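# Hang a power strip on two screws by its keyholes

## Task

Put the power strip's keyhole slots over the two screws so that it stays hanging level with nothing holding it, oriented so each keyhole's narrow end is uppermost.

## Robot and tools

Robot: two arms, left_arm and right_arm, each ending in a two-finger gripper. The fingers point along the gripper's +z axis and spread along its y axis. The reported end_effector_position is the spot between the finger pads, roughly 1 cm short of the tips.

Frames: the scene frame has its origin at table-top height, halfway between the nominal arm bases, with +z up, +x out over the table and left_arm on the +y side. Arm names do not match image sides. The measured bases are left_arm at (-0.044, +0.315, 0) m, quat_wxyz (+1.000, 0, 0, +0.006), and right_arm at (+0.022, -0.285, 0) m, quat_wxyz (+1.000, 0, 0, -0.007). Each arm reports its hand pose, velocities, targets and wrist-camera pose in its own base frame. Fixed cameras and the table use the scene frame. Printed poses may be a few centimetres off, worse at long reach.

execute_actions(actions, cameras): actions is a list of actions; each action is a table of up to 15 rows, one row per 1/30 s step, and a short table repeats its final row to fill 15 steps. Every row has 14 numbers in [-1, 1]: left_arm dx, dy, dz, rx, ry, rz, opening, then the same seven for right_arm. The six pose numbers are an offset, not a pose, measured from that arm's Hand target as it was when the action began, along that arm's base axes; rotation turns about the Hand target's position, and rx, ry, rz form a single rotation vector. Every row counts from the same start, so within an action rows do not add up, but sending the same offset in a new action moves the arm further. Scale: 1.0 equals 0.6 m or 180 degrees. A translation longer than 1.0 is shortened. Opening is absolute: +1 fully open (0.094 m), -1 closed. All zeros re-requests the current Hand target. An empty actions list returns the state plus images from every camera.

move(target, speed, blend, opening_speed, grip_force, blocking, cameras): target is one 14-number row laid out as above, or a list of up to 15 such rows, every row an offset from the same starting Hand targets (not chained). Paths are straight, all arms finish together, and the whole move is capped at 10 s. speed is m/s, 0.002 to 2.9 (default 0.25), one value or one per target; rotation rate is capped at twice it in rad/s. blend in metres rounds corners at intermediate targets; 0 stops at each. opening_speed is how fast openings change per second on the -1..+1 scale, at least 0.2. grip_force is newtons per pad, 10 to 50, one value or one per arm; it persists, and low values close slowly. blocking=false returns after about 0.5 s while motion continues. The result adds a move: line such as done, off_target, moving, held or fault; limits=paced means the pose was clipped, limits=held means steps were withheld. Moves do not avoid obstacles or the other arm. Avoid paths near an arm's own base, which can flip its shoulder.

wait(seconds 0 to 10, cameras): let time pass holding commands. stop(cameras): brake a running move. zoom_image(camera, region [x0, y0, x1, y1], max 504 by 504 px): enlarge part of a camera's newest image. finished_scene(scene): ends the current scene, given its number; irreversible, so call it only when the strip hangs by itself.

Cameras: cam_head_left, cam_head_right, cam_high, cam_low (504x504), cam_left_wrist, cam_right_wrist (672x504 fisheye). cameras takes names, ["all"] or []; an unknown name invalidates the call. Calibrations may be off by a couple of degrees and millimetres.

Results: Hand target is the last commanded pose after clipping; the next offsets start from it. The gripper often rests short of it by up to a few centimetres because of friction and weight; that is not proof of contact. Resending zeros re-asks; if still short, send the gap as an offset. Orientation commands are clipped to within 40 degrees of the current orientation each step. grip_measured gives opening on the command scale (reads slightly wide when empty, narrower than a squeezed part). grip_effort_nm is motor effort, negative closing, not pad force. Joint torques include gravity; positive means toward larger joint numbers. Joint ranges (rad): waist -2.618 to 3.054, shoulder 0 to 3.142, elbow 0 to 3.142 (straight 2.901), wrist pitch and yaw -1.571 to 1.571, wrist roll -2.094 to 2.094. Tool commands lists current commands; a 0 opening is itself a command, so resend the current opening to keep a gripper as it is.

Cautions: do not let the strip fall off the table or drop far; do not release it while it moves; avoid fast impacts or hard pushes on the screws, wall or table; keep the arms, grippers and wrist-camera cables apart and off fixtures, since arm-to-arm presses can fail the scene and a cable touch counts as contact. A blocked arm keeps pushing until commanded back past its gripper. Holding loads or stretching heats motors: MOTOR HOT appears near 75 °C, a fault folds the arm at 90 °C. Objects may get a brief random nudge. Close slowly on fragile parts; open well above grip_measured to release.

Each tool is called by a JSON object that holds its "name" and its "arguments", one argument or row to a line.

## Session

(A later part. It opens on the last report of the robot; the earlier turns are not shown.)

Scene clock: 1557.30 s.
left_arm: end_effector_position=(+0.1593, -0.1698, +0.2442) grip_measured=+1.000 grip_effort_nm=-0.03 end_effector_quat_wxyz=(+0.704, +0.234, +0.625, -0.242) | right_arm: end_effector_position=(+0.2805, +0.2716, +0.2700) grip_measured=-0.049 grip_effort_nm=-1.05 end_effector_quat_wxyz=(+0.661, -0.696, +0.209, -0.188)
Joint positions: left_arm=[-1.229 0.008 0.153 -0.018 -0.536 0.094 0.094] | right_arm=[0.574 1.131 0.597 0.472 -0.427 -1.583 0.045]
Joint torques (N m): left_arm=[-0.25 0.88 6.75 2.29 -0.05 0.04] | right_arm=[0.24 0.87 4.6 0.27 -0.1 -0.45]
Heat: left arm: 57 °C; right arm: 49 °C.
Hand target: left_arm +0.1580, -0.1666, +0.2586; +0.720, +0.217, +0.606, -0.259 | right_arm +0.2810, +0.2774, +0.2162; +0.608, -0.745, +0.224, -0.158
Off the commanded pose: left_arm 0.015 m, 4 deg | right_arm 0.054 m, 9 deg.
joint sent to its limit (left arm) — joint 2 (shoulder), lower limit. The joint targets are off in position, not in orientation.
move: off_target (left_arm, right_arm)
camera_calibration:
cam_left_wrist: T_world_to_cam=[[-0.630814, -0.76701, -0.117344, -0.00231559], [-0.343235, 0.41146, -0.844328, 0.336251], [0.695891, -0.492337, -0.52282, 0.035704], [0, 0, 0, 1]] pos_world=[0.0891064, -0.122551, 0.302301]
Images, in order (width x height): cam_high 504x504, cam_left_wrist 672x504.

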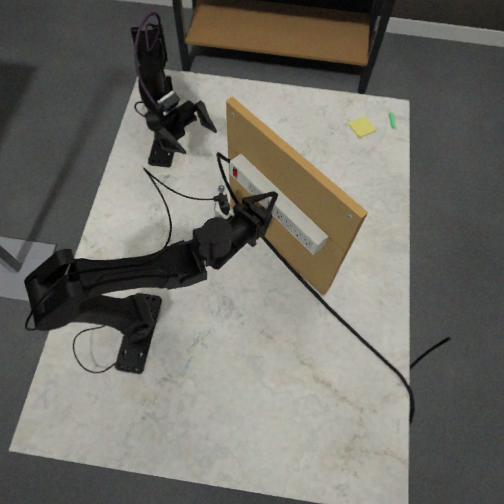

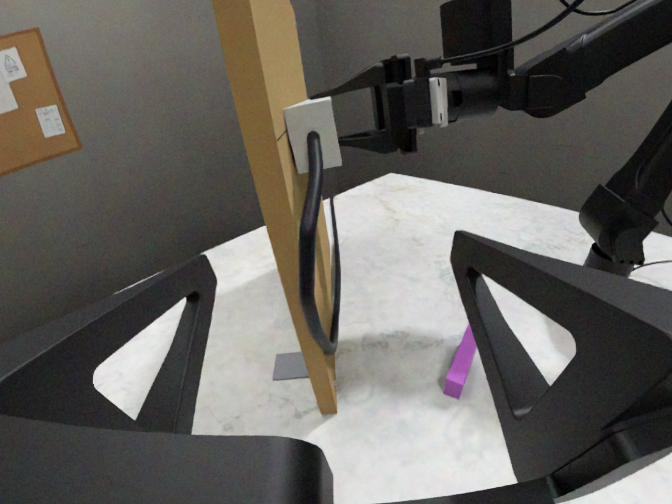

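{"name": "move", "arguments": {
  "target": [
    [0,0,0,0,0,0,1,0.016,-0.0125,0.0,0.0,0.0,0,-0.15],
    [0,0,0,0,0,0,1,-0.022,0.017,0.0,0.0,0.0,0,-0.15],
    [0,0,0,0,0,0,1,0.02,-0.0155,0.0,0.0,0.0,0,-0.15],
    [0,0,0,0,0,0,1,0,0,0.0,0.0,0.0,0,-0.15]
  ],
  "speed": 0.06,
  "cameras": ["cam_left_wrist"]
}}

{"name": "zoom_image", "arguments": {
  "camera": "cam_left_wrist",
  "region": [265, 65, 405, 205]
}}

Scene clock: 1576.60 s.
left_arm: end_effector_position=(+0.1593, -0.1698, +0.2442) grip_measured=+1.000 grip_effort_nm=-0.03 end_effector_quat_wxyz=(+0.704, +0.234, +0.625, -0.242) | right_arm: end_effector_position=(+0.2809, +0.2719, +0.2697) grip_measured=-0.049 grip_effort_nm=-1.05 end_effector_quat_wxyz=(+0.670, -0.692, +0.193, -0.185)
Joint positions: left_arm=[-1.229 0.008 0.153 -0.018 -0.536 0.094 0.094] | right_arm=[0.553 1.152 0.583 0.531 -0.477 -1.586 0.045]
Joint torques (N m): left_arm=[-0.23 0.87 6.68 2.3 -0.04 0.05] | right_arm=[1.8 -0.75 5.04 -0.21 0.24 -0.46]
Heat: left arm: 57 °C; right arm: 47 °C.
Hand target: left_arm +0.1580, -0.1666, +0.2586; +0.720, +0.217, +0.606, -0.259 | right_arm +0.2810, +0.2774, +0.2162; +0.608, -0.745, +0.224, -0.158
Off the commanded pose: left_arm 0.015 m, 4 deg | right_arm 0.054 m, 10 deg.
joint sent to its limit (left arm) — joint 2 (shoulder), lower limit. The joint targets are off in position, not in orientation.
move: off_target (left_arm, right_arm)
camera_calibration:
cam_left_wrist: T_world_to_cam=[[-0.630814, -0.76701, -0.117344, -0.00231559], [-0.343235, 0.41146, -0.844328, 0.336251], [0.695891, -0.492337, -0.52282, 0.035704], [0, 0, 0, 1]] pos_world=[0.0891064, -0.122551, 0.302301]
Images, in order (width x height): cam_left_wrist 672x504.

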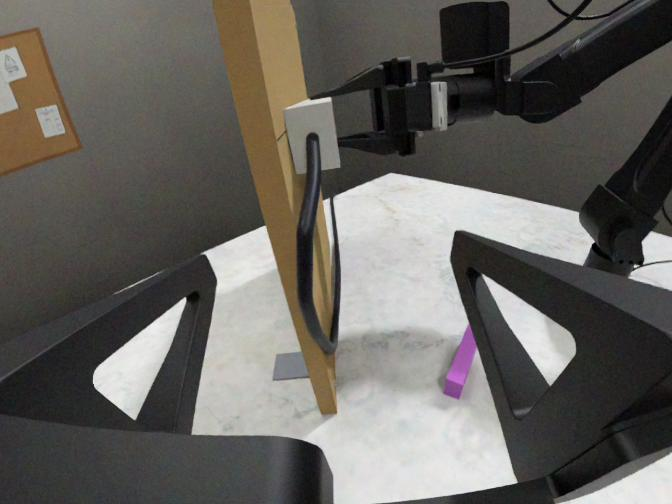

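Scaled by 3.600 from the camera's 672x504 image, which has a finer 960x720 frame.

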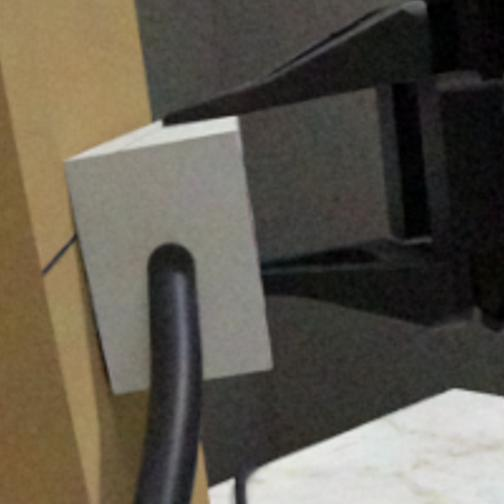

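{"name": "move", "arguments": {
  "target": [
    [0,0,0,0,0,0,1,0.005,0.007,0.08,0.025,-0.02,0,-0.15],
    [0,0,0,0,0,0,1,0.03,0.04,0.08,0.03,-0.024,0,-0.15]
  ],
  "speed": 0.06,
  "cameras": ["cam_left_wrist"]
}}

{"name": "zoom_image", "arguments": {
  "camera": "cam_left_wrist",
  "region": [265, 65, 405, 205]
}}

Scene clock: 1588.17 s.
left_arm: end_effector_position=(+0.1593, -0.1698, +0.2442) grip_measured=+1.000 grip_effort_nm=-0.02 end_effector_quat_wxyz=(+0.704, +0.234, +0.625, -0.242) | right_arm: end_effector_position=(+0.2834, +0.2746, +0.2687) grip_measured=-0.049 grip_effort_nm=-1.05 end_effector_quat_wxyz=(+0.659, -0.702, +0.192, -0.192)
Joint positions: left_arm=[-1.229 0.008 0.153 -0.018 -0.536 0.094 0.094] | right_arm=[0.565 1.158 0.609 0.484 -0.454 -1.617 0.045]
Joint torques (N m): left_arm=[-0.25 0.81 6.69 2.29 -0.04 0.06] | right_arm=[4.15 6.17 12.07 1 0.4 0.27]
Heat: left arm: 57 °C; right arm: 47 °C.
Hand target: left_arm +0.1580, -0.1666, +0.2586; +0.720, +0.217, +0.606, -0.259 | right_arm +0.2990, +0.3014, +0.2642; +0.651, -0.709, +0.208, -0.175
Off the commanded pose: left_arm 0.015 m, 4 deg | right_arm 0.031 m, 3 deg.
joint sent to its limit (left arm) — joint 2 (shoulder), lower limit. The joint targets are off in position, not in orientation.
move: off_target (left_arm, right_arm)
camera_calibration:
cam_left_wrist: T_world_to_cam=[[-0.630814, -0.76701, -0.117344, -0.00231559], [-0.343235, 0.41146, -0.844328, 0.336251], [0.695891, -0.492337, -0.52282, 0.035704], [0, 0, 0, 1]] pos_world=[0.0891064, -0.122551, 0.302301]
Images, in order (width x height): cam_left_wrist 672x504.

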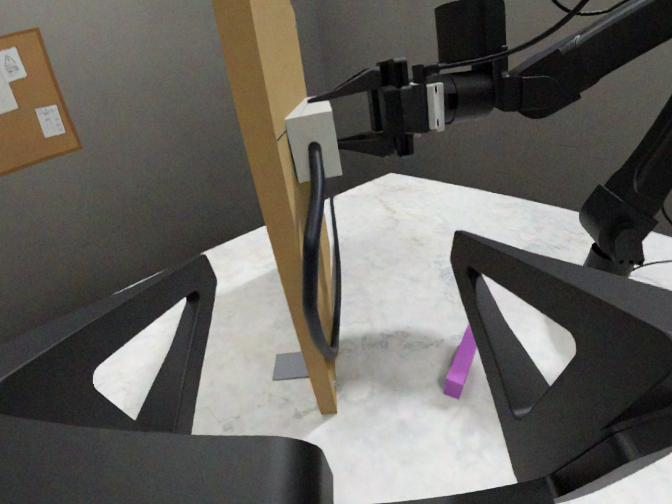

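Scaled by 3.600 from the camera's 672x504 image, which has a finer 960x720 frame.

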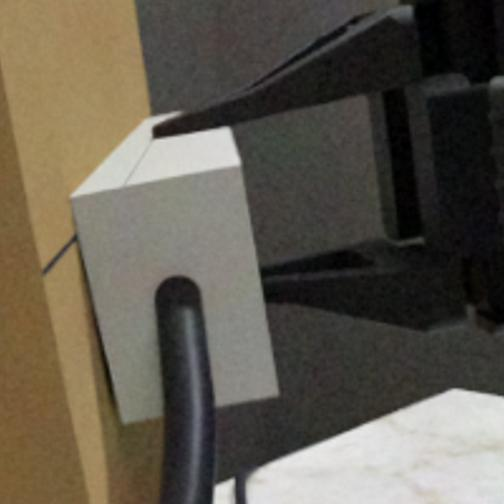

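{"name": "move", "arguments": {
  "target": [
    [0,0,0,0,0,0,1,-0.012,-0.016,-0.05,0.01,0.013,0,-0.15],
    [0,0,0,0,0,0,1,-0.02,-0.026,-0.1,0.02,0.025,0,-0.15]
  ],
  "speed": 0.05,
  "cameras": ["cam_left_wrist","cam_high"]
}}

{"name": "zoom_image", "arguments": {
  "camera": "cam_left_wrist",
  "region": [265, 65, 405, 205]
}}

{"name": "zoom_image", "arguments": {
  "camera": "cam_high",
  "region": [220, 135, 350, 265]
}}

Scene clock: 1603.00 s.
left_arm: end_effector_position=(+0.1593, -0.1698, +0.2442) grip_measured=+1.000 grip_effort_nm=-0.03 end_effector_quat_wxyz=(+0.704, +0.234, +0.625, -0.242) | right_arm: end_effector_position=(+0.2833, +0.2746, +0.2648) grip_measured=-0.049 grip_effort_nm=-1.05 end_effector_quat_wxyz=(+0.711, -0.648, +0.175, -0.208)
Joint positions: left_arm=[-1.229 0.008 0.153 -0.018 -0.536 0.094 0.094] | right_arm=[0.565 1.261 0.476 0.895 -0.454 -1.543 0.045]
Joint torques (N m): left_arm=[-0.27 0.92 6.72 2.31 -0.05 0.06] | right_arm=[1.7 0.73 3.75 0.08 0.11 0.52]
Heat: left arm: 57 °C; right arm: 50 °C.
Hand target: left_arm +0.1580, -0.1666, +0.2586; +0.720, +0.217, +0.606, -0.259 | right_arm +0.2870, +0.2858, +0.2042; +0.664, -0.694, +0.239, -0.141
Off the commanded pose: left_arm 0.015 m, 4 deg | right_arm 0.062 m, 13 deg.
joint sent to its limit (left arm) — joint 2 (shoulder), lower limit. The joint targets are off in position, not in orientation.
move: off_target (left_arm, right_arm)
camera_calibration:
cam_left_wrist: T_world_to_cam=[[-0.630814, -0.76701, -0.117344, -0.00231559], [-0.343235, 0.41146, -0.844328, 0.336251], [0.695891, -0.492337, -0.52282, 0.035704], [0, 0, 0, 1]] pos_world=[0.0891064, -0.122551, 0.302301]
Images, in order (width x height): cam_high 504x504, cam_left_wrist 672x504.

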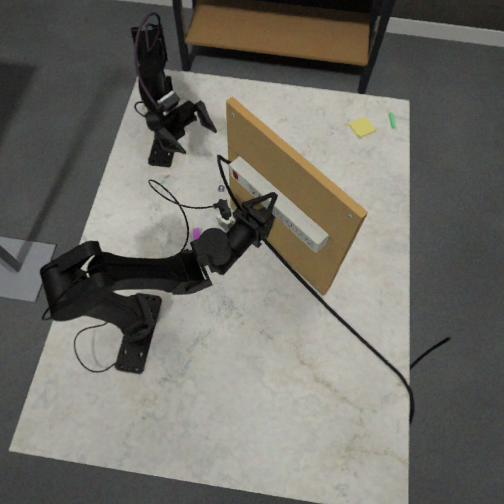

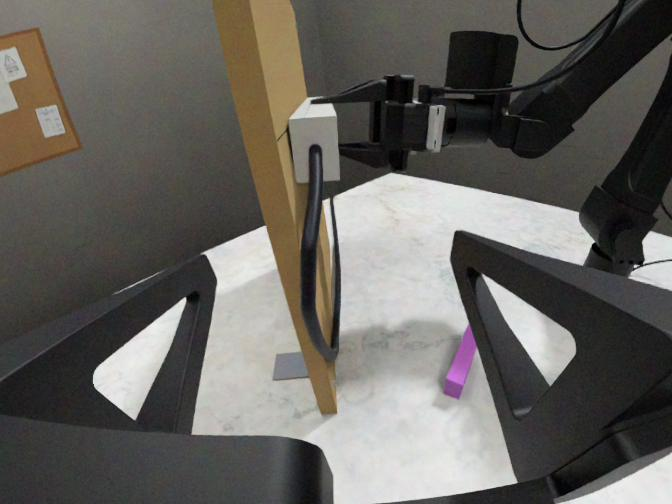

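Scaled by 3.600 from the camera's 672x504 image, which has a finer 960x720 frame.

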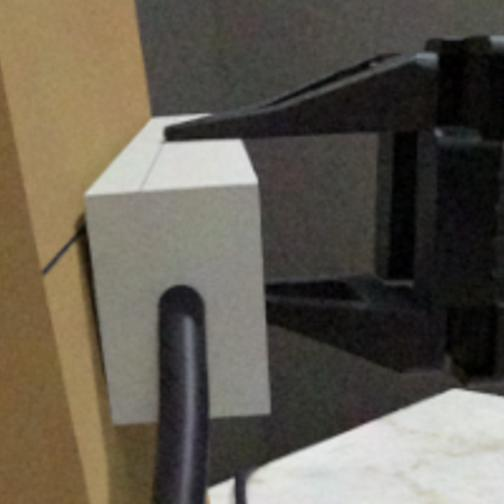

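Scaled by 3.877 from the camera's 504x504 image, which has a finer 720x720 frame.

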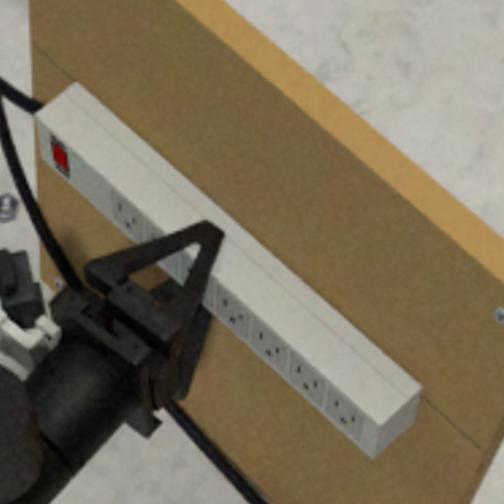

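{"name": "move", "arguments": {
  "target": [
    [0,0,0,0,0,0,1,-0.006,0.001,0.2,0.049,-0.0775,-0.004,-0.15],
    [0,0,0,0,0,0,1,0.008,0.016,0.21,0.049,-0.0775,0.013,-0.15]
  ],
  "speed": 0.08,
  "cameras": ["cam_left_wrist","cam_high"]
}}

{"name": "zoom_image", "arguments": {
  "camera": "cam_left_wrist",
  "region": [265, 65, 405, 205]
}}

{"name": "zoom_image", "arguments": {
  "camera": "cam_high",
  "region": [220, 135, 350, 265]
}}

Scene clock: 1622.13 s.
left_arm: end_effector_position=(+0.1593, -0.1698, +0.2442) grip_measured=+1.000 grip_effort_nm=-0.03 end_effector_quat_wxyz=(+0.704, +0.234, +0.625, -0.242) | right_arm: end_effector_position=(+0.2836, +0.2763, +0.2720) grip_measured=-0.049 grip_effort_nm=-1.05 end_effector_quat_wxyz=(+0.697, -0.669, +0.173, -0.193)
Joint positions: left_arm=[-1.229 0.008 0.153 -0.018 -0.536 0.094 0.094] | right_arm=[0.551 1.218 0.543 0.726 -0.496 -1.563 0.045]
Joint torques (N m): left_arm=[-0.21 0.92 6.72 2.3 -0.03 0.07] | right_arm=[1.62 -1.17 14.86 1.52 -0.06 0.7]
Heat: left arm: 57 °C; right arm: 48 °C.
Hand target: left_arm +0.1580, -0.1666, +0.2586; +0.720, +0.217, +0.606, -0.259 | right_arm +0.2918, +0.2954, +0.3302; +0.742, -0.624, +0.153, -0.191
Off the commanded pose: left_arm 0.015 m, 4 deg | right_arm 0.062 m, 8 deg.
joint sent to its limit (left arm) — joint 2 (shoulder), lower limit. The joint targets are off in position, not in orientation.
move: off_target (left_arm, right_arm)
camera_calibration:
cam_left_wrist: T_world_to_cam=[[-0.630814, -0.76701, -0.117344, -0.00231559], [-0.343235, 0.41146, -0.844328, 0.336251], [0.695891, -0.492337, -0.52282, 0.035704], [0, 0, 0, 1]] pos_world=[0.0891064, -0.122551, 0.302301]
Images, in order (width x height): cam_high 504x504, cam_left_wrist 672x504.

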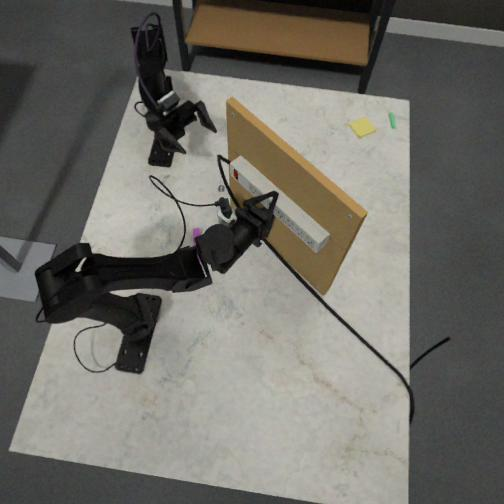

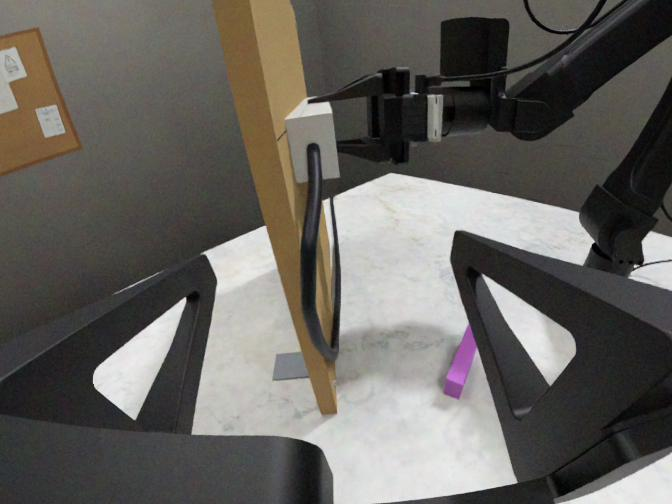

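Scaled by 3.600 from the camera's 672x504 image, which has a finer 960x720 frame.

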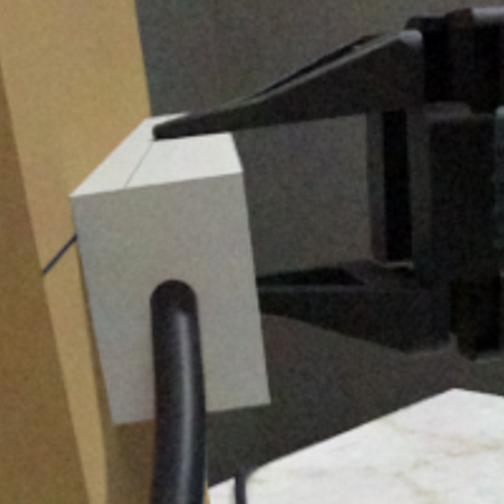

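Scaled by 3.877 from the camera's 504x504 image, which has a finer 720x720 frame.

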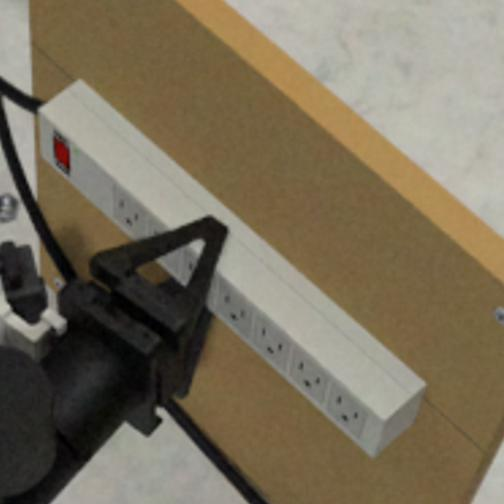

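{"name": "move", "arguments": {
  "target": [
    [0,0,0,0,0,0,1,0,0,-0.01,0.01,0.0125,0,-0.15],
    [0,0,0,0,0,0,1,-0.002,-0.003,-0.03,0.02,0.025,0,-0.15],
    [0,0,0,0,0,0,1,-0.004,-0.006,-0.06,0.02,0.025,0,-0.15]
  ],
  "speed": 0.04,
  "cameras": ["cam_left_wrist","cam_high"]
}}

{"name": "zoom_image", "arguments": {
  "camera": "cam_left_wrist",
  "region": [265, 65, 405, 205]
}}

{"name": "zoom_image", "arguments": {
  "camera": "cam_high",
  "region": [220, 135, 350, 265]
}}

Scene clock: 1633.67 s.
left_arm: end_effector_position=(+0.1593, -0.1698, +0.2442) grip_measured=+1.000 grip_effort_nm=-0.02 end_effector_quat_wxyz=(+0.704, +0.234, +0.625, -0.242) | right_arm: end_effector_position=(+0.2835, +0.2754, +0.2701) grip_measured=-0.049 grip_effort_nm=-1.05 end_effector_quat_wxyz=(+0.715, -0.651, +0.166, -0.196)
Joint positions: left_arm=[-1.229 0.008 0.153 -0.018 -0.536 0.094 0.094] | right_arm=[0.545 1.263 0.5 0.875 -0.506 -1.534 0.045]
Joint torques (N m): left_arm=[-0.2 0.87 6.65 2.3 -0.06 0.06] | right_arm=[2.82 0.81 10.04 1.75 0.28 1.35]
Heat: left arm: 58 °C; right arm: 50 °C.
Hand target: left_arm +0.1580, -0.1666, +0.2586; +0.720, +0.217, +0.606, -0.259 | right_arm +0.2894, +0.2918, +0.2942; +0.755, -0.607, +0.188, -0.162
Off the commanded pose: left_arm 0.015 m, 4 deg | right_arm 0.030 m, 8 deg.
joint sent to its limit (left arm) — joint 2 (shoulder), lower limit. The joint targets are off in position, not in orientation.
move: off_target (left_arm, right_arm)
camera_calibration:
cam_left_wrist: T_world_to_cam=[[-0.630814, -0.76701, -0.117344, -0.00231559], [-0.343235, 0.41146, -0.844328, 0.336251], [0.695891, -0.492337, -0.52282, 0.035704], [0, 0, 0, 1]] pos_world=[0.0891064, -0.122551, 0.302301]
Images, in order (width x height): cam_high 504x504, cam_left_wrist 672x504.

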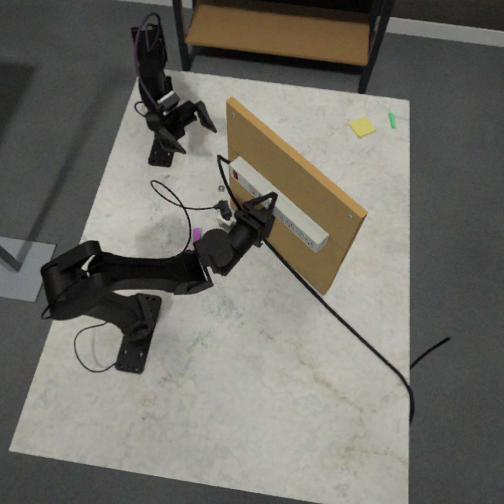

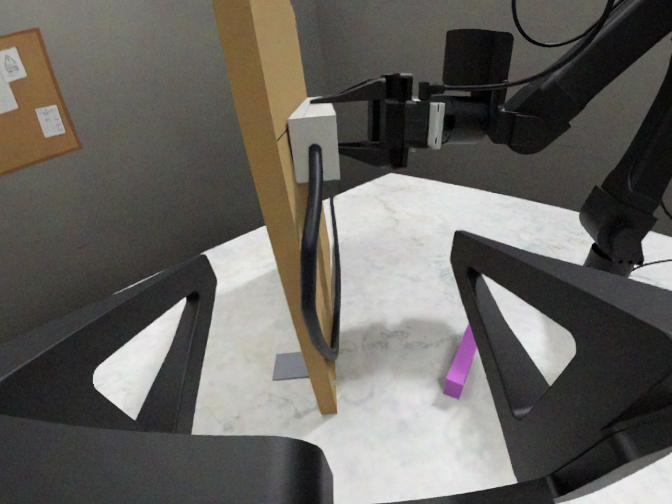

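Scaled by 3.600 from the camera's 672x504 image, which has a finer 960x720 frame.

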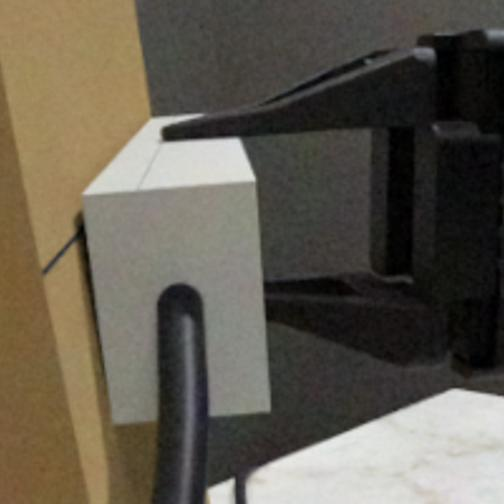

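Scaled by 3.877 from the camera's 504x504 image, which has a finer 720x720 frame.

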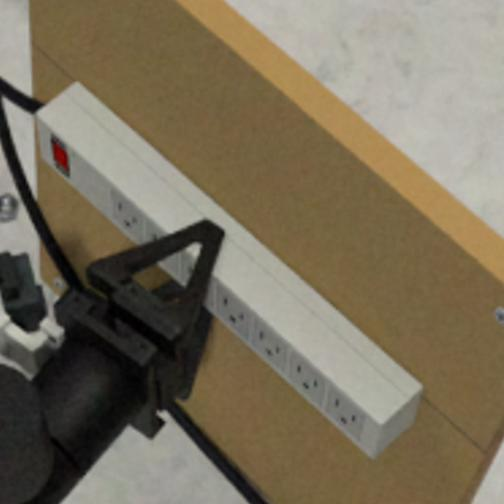

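{"name": "move", "arguments": {
  "target": [
    [0,0,0,0,0,0,1,0.015,0.018,-0.01,-0.073,0.057,0,-0.15],
    [0,0,0,0,0,0,1,0.015,0.018,-0.09,-0.073,0.057,0,-0.15]
  ],
  "speed": 0.06,
  "cameras": ["cam_left_wrist","cam_high"]
}}

{"name": "zoom_image", "arguments": {
  "camera": "cam_left_wrist",
  "region": [265, 65, 405, 205]
}}

{"name": "zoom_image", "arguments": {
  "camera": "cam_high",
  "region": [220, 135, 350, 265]
}}

Scene clock: 1648.20 s.
left_arm: end_effector_position=(+0.1593, -0.1698, +0.2442) grip_measured=+1.000 grip_effort_nm=-0.02 end_effector_quat_wxyz=(+0.704, +0.234, +0.625, -0.242) | right_arm: end_effector_position=(+0.2860, +0.2781, +0.2682) grip_measured=-0.043 grip_effort_nm=-1.05 end_effector_quat_wxyz=(+0.678, -0.690, +0.183, -0.175)
Joint positions: left_arm=[-1.229 0.008 0.153 -0.018 -0.536 0.094 0.094] | right_arm=[0.545 1.209 0.594 0.593 -0.512 -1.575 0.045]
Joint torques (N m): left_arm=[-0.2 0.88 6.71 2.31 -0.04 0.05] | right_arm=[4.11 5.46 8.39 0.91 0.44 0.8]
Heat: left arm: 58 °C; right arm: 50 °C.
Hand target: left_arm +0.1580, -0.1666, +0.2586; +0.720, +0.217, +0.606, -0.259 | right_arm +0.2984, +0.3026, +0.2402; +0.661, -0.702, +0.234, -0.127
Off the commanded pose: left_arm 0.015 m, 4 deg | right_arm 0.039 m, 8 deg.
joint sent to its limit (left arm) — joint 2 (shoulder), lower limit. The joint targets are off in position, not in orientation.
move: off_target (left_arm, right_arm)
camera_calibration:
cam_left_wrist: T_world_to_cam=[[-0.630814, -0.76701, -0.117344, -0.00231559], [-0.343235, 0.41146, -0.844328, 0.336251], [0.695891, -0.492337, -0.52282, 0.035704], [0, 0, 0, 1]] pos_world=[0.0891064, -0.122551, 0.302301]
Images, in order (width x height): cam_high 504x504, cam_left_wrist 672x504.

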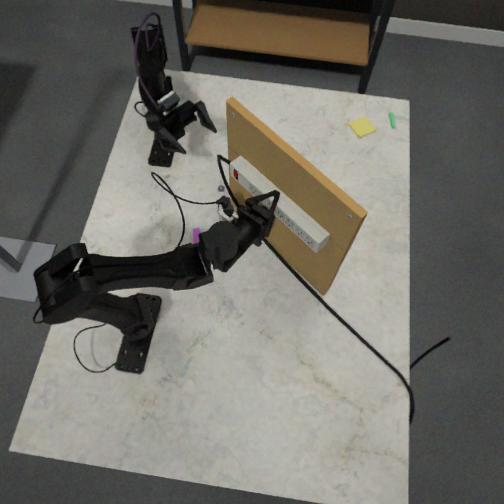

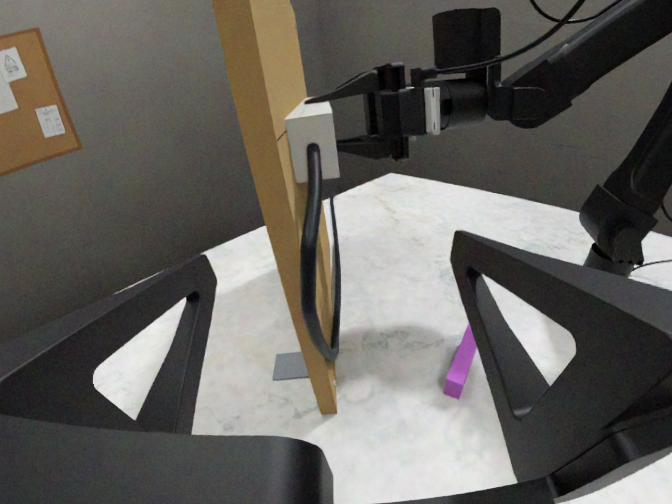

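Scaled by 3.600 from the camera's 672x504 image, which has a finer 960x720 frame.

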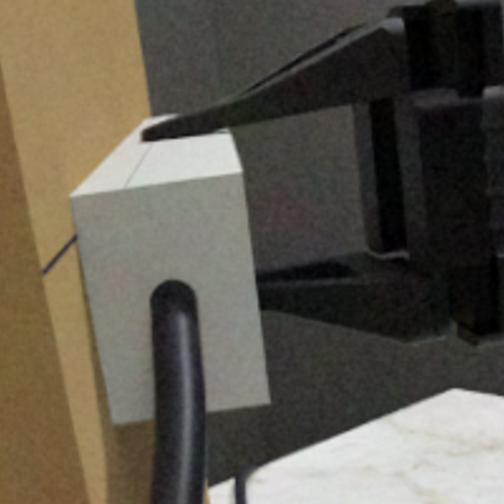

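Scaled by 3.877 from the camera's 504x504 image, which has a finer 720x720 frame.

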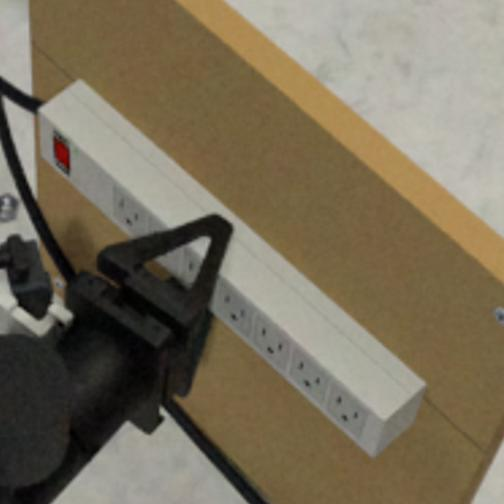

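{"name": "move", "arguments": {
  "target": [
    [0,0,0,0,0,0,1,-0.018,-0.023,-0.01,0.03,0.038,0,-0.15],
    [0,0,0,0,0,0,1,-0.018,-0.023,-0.05,0.04,0.05,0,-0.15]
  ],
  "speed": 0.06,
  "cameras": ["cam_left_wrist","cam_high"]
}}

{"name": "zoom_image", "arguments": {
  "camera": "cam_left_wrist",
  "region": [265, 65, 405, 205]
}}

{"name": "zoom_image", "arguments": {
  "camera": "cam_high",
  "region": [220, 135, 350, 265]
}}

Scene clock: 1672.03 s.
left_arm: end_effector_position=(+0.1593, -0.1698, +0.2442) grip_measured=+1.000 grip_effort_nm=-0.02 end_effector_quat_wxyz=(+0.704, +0.234, +0.625, -0.242) | right_arm: end_effector_position=(+0.2853, +0.2777, +0.2600) grip_measured=-0.044 grip_effort_nm=-1.05 end_effector_quat_wxyz=(+0.721, -0.645, +0.200, -0.153)
Joint positions: left_arm=[-1.229 0.008 0.153 -0.018 -0.536 0.094 0.094] | right_arm=[0.545 1.298 0.49 0.909 -0.512 -1.43 0.045]
Joint torques (N m): left_arm=[-0.23 0.91 6.75 2.31 -0.04 0.06] | right_arm=[1.95 0.24 4.08 0.18 0.19 1.5]
Heat: left arm: 58 °C; right arm: 48 °C.
Hand target: left_arm +0.1580, -0.1666, +0.2586; +0.720, +0.217, +0.606, -0.259 | right_arm +0.2876, +0.2888, +0.2102; +0.683, -0.667, +0.293, -0.057
Off the commanded pose: left_arm 0.015 m, 4 deg | right_arm 0.051 m, 16 deg.
joint sent to its limit (left arm) — joint 2 (shoulder), lower limit. The joint targets are off in position, not in orientation.
move: off_target (left_arm, right_arm)
camera_calibration:
cam_left_wrist: T_world_to_cam=[[-0.630814, -0.76701, -0.117344, -0.00231559], [-0.343235, 0.41146, -0.844328, 0.336251], [0.695891, -0.492337, -0.52282, 0.035704], [0, 0, 0, 1]] pos_world=[0.0891064, -0.122551, 0.302301]
Images, in order (width x height): cam_high 504x504, cam_left_wrist 672x504.

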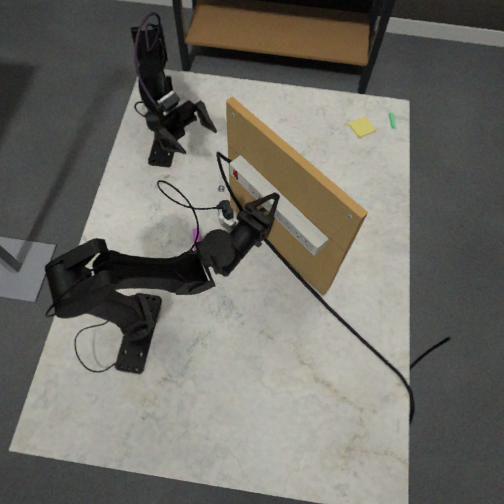

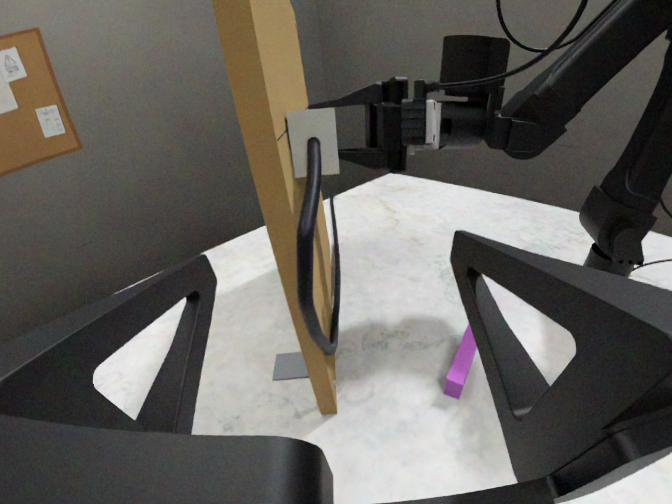

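Scaled by 3.600 from the camera's 672x504 image, which has a finer 960x720 frame.

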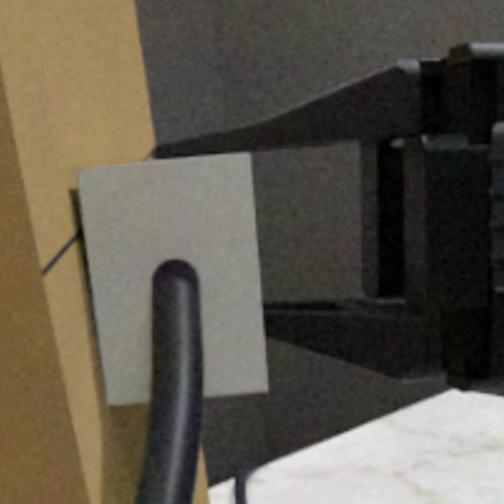

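Scaled by 3.877 from the camera's 504x504 image, which has a finer 720x720 frame.

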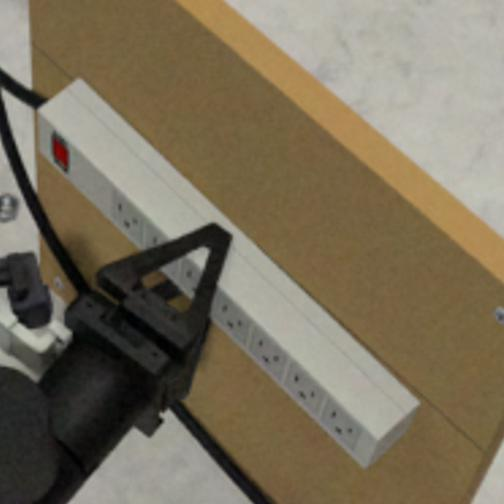

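{"name": "move", "arguments": {
  "target": [
    [0,0,0,0,0,0,1,0.006,0.007,0.0,-0.05,-0.02,0,-0.15],
    [0,0,0,0,0,0,1,0.006,0.007,-0.03,-0.068,-0.018,0,-0.15]
  ],
  "speed": 0.06,
  "cameras": ["cam_left_wrist","cam_high"]
}}

{"name": "zoom_image", "arguments": {
  "camera": "cam_left_wrist",
  "region": [265, 65, 405, 205]
}}

{"name": "zoom_image", "arguments": {
  "camera": "cam_high",
  "region": [220, 135, 350, 265]
}}

Scene clock: 1683.73 s.
left_arm: end_effector_position=(+0.1593, -0.1698, +0.2442) grip_measured=+1.000 grip_effort_nm=-0.02 end_effector_quat_wxyz=(+0.704, +0.234, +0.625, -0.242) | right_arm: end_effector_position=(+0.2861, +0.2785, +0.2578) grip_measured=-0.045 grip_effort_nm=-1.05 end_effector_quat_wxyz=(+0.690, -0.673, +0.203, -0.172)
Joint positions: left_arm=[-1.229 0.008 0.153 -0.018 -0.536 0.094 0.094] | right_arm=[0.564 1.24 0.533 0.72 -0.47 -1.515 0.045]
Joint torques (N m): left_arm=[-0.25 0.9 6.75 2.3 -0.04 0.04] | right_arm=[2.11 1.13 6.32 -0.52 0.14 0.12]
Heat: left arm: 58 °C; right arm: 47 °C.
Hand target: left_arm +0.1580, -0.1666, +0.2586; +0.720, +0.217, +0.606, -0.259 | right_arm +0.2912, +0.2930, +0.1922; +0.616, -0.734, +0.266, -0.107
Off the commanded pose: left_arm 0.015 m, 4 deg | right_arm 0.067 m, 15 deg.
joint sent to its limit (left arm) — joint 2 (shoulder), lower limit. The joint targets are off in position, not in orientation.
move: off_target (left_arm, right_arm)
camera_calibration:
cam_left_wrist: T_world_to_cam=[[-0.630814, -0.76701, -0.117344, -0.00231559], [-0.343235, 0.41146, -0.844328, 0.336251], [0.695891, -0.492337, -0.52282, 0.035704], [0, 0, 0, 1]] pos_world=[0.0891064, -0.122551, 0.302301]
Images, in order (width x height): cam_high 504x504, cam_left_wrist 672x504.

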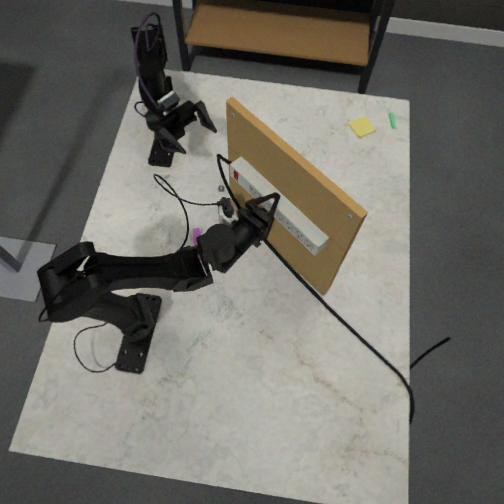

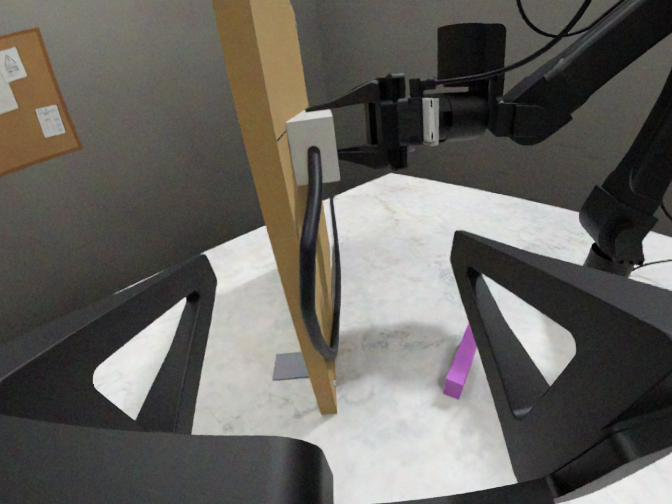

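Scaled by 3.600 from the camera's 672x504 image, which has a finer 960x720 frame.

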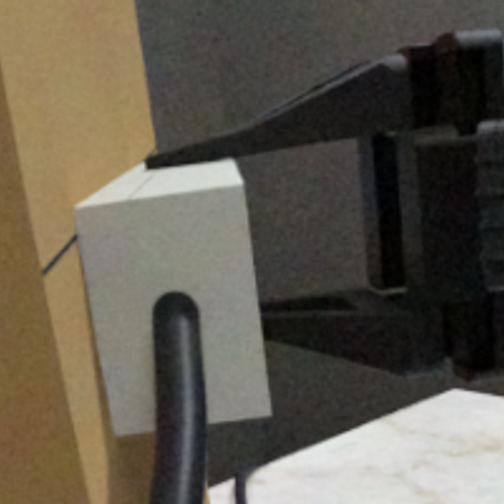

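Scaled by 3.877 from the camera's 504x504 image, which has a finer 720x720 frame.

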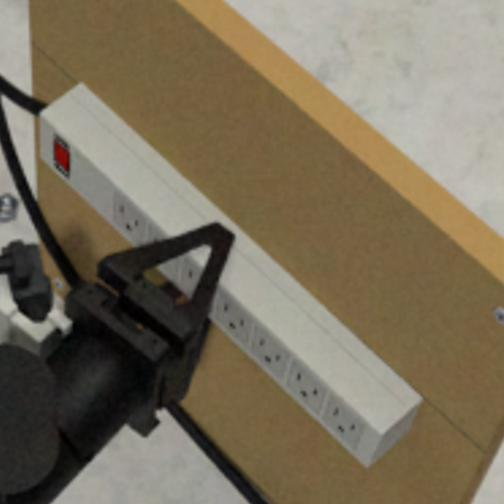

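{"name": "move", "arguments": {
  "target": [
    [0,0,0,0,0,0,1,-0.003,-0.004,0.0,-0.02,-0.025,0,-0.15],
    [0,0,0,0,0,0,1,-0.003,-0.004,0.0,-0.04,-0.045,0,-0.15]
  ],
  "speed": 0.06,
  "cameras": ["cam_left_wrist","cam_high"]
}}

{"name": "zoom_image", "arguments": {
  "camera": "cam_left_wrist",
  "region": [265, 65, 405, 205]
}}

{"name": "zoom_image", "arguments": {
  "camera": "cam_high",
  "region": [220, 135, 350, 265]
}}

Scene clock: 1708.40 s.
left_arm: end_effector_position=(+0.1593, -0.1698, +0.2442) grip_measured=+1.000 grip_effort_nm=-0.03 end_effector_quat_wxyz=(+0.704, +0.234, +0.625, -0.242) | right_arm: end_effector_position=(+0.2864, +0.2778, +0.2547) grip_measured=-0.048 grip_effort_nm=-1.05 end_effector_quat_wxyz=(+0.674, -0.684, +0.201, -0.195)
Joint positions: left_arm=[-1.229 0.008 0.153 -0.018 -0.536 0.094 0.094] | right_arm=[0.582 1.218 0.537 0.663 -0.42 -1.574 0.045]
Joint torques (N m): left_arm=[-0.23 0.88 6.71 2.29 -0.05 0.04] | right_arm=[2.02 0.53 6.61 -0.53 0.15 -1.08]
Heat: left arm: 58 °C; right arm: 47 °C.
Hand target: left_arm +0.1580, -0.1666, +0.2586; +0.720, +0.217, +0.606, -0.259 | right_arm +0.2894, +0.2906, +0.1922; +0.586, -0.762, +0.214, -0.175
Off the commanded pose: left_arm 0.015 m, 4 deg | right_arm 0.064 m, 14 deg.
joint sent to its limit (left arm) — joint 2 (shoulder), lower limit. The joint targets are off in position, not in orientation.
move: off_target (left_arm, right_arm)
camera_calibration:
cam_left_wrist: T_world_to_cam=[[-0.630814, -0.76701, -0.117344, -0.00231559], [-0.343235, 0.41146, -0.844328, 0.336251], [0.695891, -0.492337, -0.52282, 0.035704], [0, 0, 0, 1]] pos_world=[0.0891064, -0.122551, 0.302301]
Images, in order (width x height): cam_high 504x504, cam_left_wrist 672x504.

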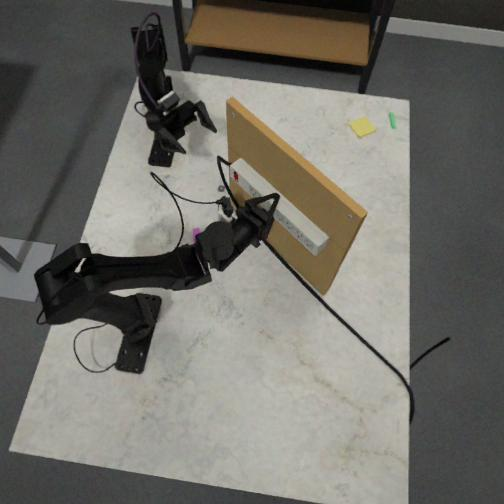

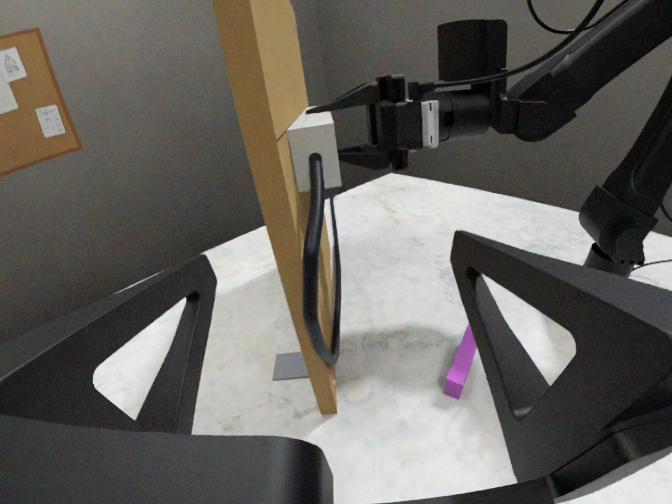

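Scaled by 3.600 from the camera's 672x504 image, which has a finer 960x720 frame.

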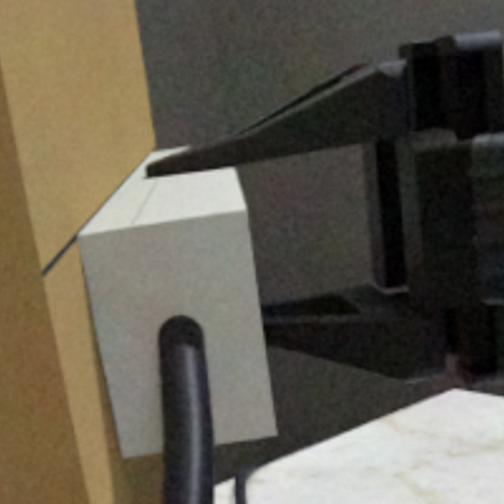

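Scaled by 3.877 from the camera's 504x504 image, which has a finer 720x720 frame.

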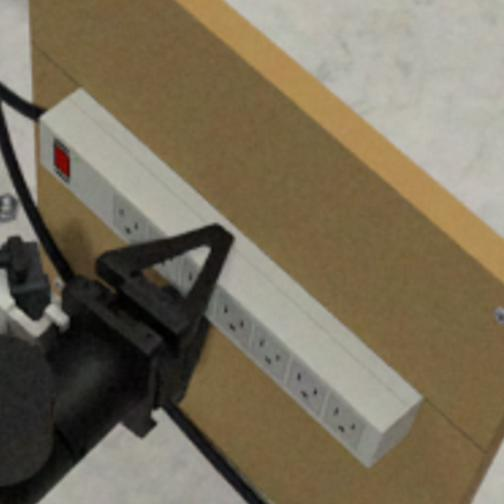

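{"name": "move", "arguments": {
  "target": [
    [0,0,0,0,0,0,1,-0.006,-0.008,0.17,0.09,-0.07,0,-0.15],
    [0,0,0,0,0,0,1,-0.006,-0.008,0.17,0.09,-0.07,0,0.1]
  ],
  "speed": 0.06,
  "opening_speed": 0.25,
  "cameras": ["cam_left_wrist","cam_high"]
}}

{"name": "zoom_image", "arguments": {
  "camera": "cam_left_wrist",
  "region": [265, 65, 405, 205]
}}

{"name": "zoom_image", "arguments": {
  "camera": "cam_high",
  "region": [220, 135, 350, 265]
}}

Scene clock: 1725.30 s.
left_arm: end_effector_position=(+0.1593, -0.1698, +0.2442) grip_measured=+1.000 grip_effort_nm=-0.02 end_effector_quat_wxyz=(+0.704, +0.234, +0.625, -0.242) | right_arm: end_effector_position=(+0.2857, +0.2799, +0.2650) grip_measured=+0.098 grip_effort_nm=0.07 end_effector_quat_wxyz=(+0.682, -0.673, +0.189, -0.216)
Joint positions: left_arm=[-1.229 0.008 0.153 -0.018 -0.536 0.094 0.094] | right_arm=[0.6 1.217 0.537 0.705 -0.39 -1.595 0.052]
Joint torques (N m): left_arm=[-0.24 0.87 6.69 2.3 -0.05 0.05] | right_arm=[0.51 -3.32 9.1 1.46 0.01 0.14]
Heat: left arm: 58 °C; right arm: 47 °C.
Hand target: left_arm +0.1580, -0.1666, +0.2586; +0.720, +0.217, +0.606, -0.259 | right_arm +0.2858, +0.2858, +0.2942; +0.707, -0.648, +0.172, -0.225
Off the commanded pose: left_arm 0.015 m, 4 deg | right_arm 0.030 m, 5 deg.
joint sent to its limit (left arm) — joint 2 (shoulder), lower limit. The joint targets are off in position, not in orientation.
move: off_target (left_arm, right_arm); target 2's new opening was sent with right_arm's hand 0.033 m and 5 deg from that target
camera_calibration:
cam_left_wrist: T_world_to_cam=[[-0.630814, -0.76701, -0.117344, -0.00231559], [-0.343235, 0.41146, -0.844328, 0.336251], [0.695891, -0.492337, -0.52282, 0.035704], [0, 0, 0, 1]] pos_world=[0.0891064, -0.122551, 0.302301]
Images, in order (width x height): cam_high 504x504, cam_left_wrist 672x504.

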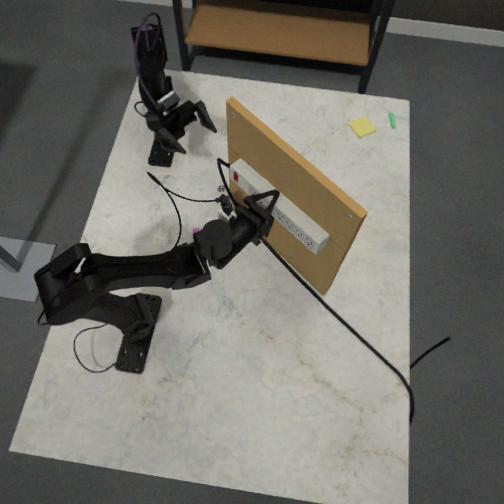

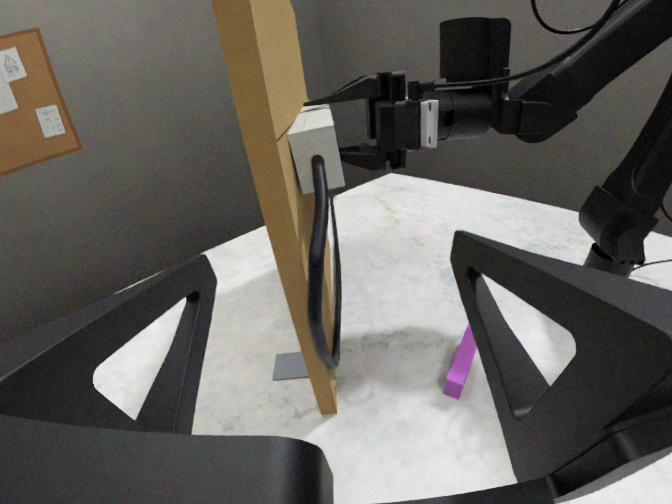

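Scaled by 3.600 from the camera's 672x504 image, which has a finer 960x720 frame.

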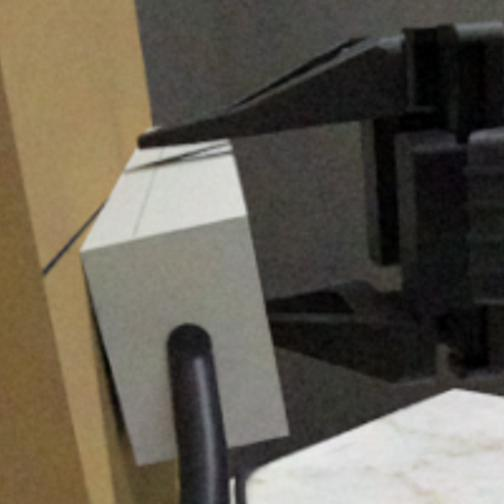

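Scaled by 3.877 from the camera's 504x504 image, which has a finer 720x720 frame.

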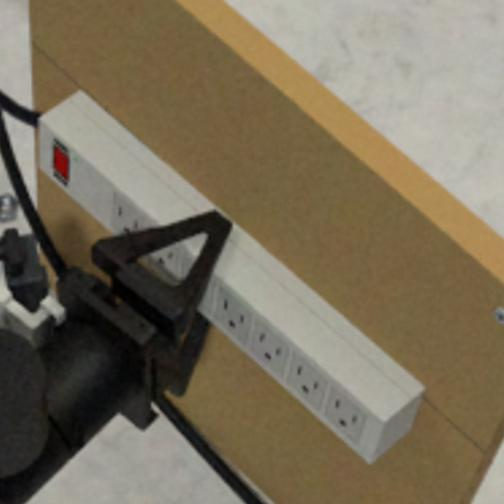

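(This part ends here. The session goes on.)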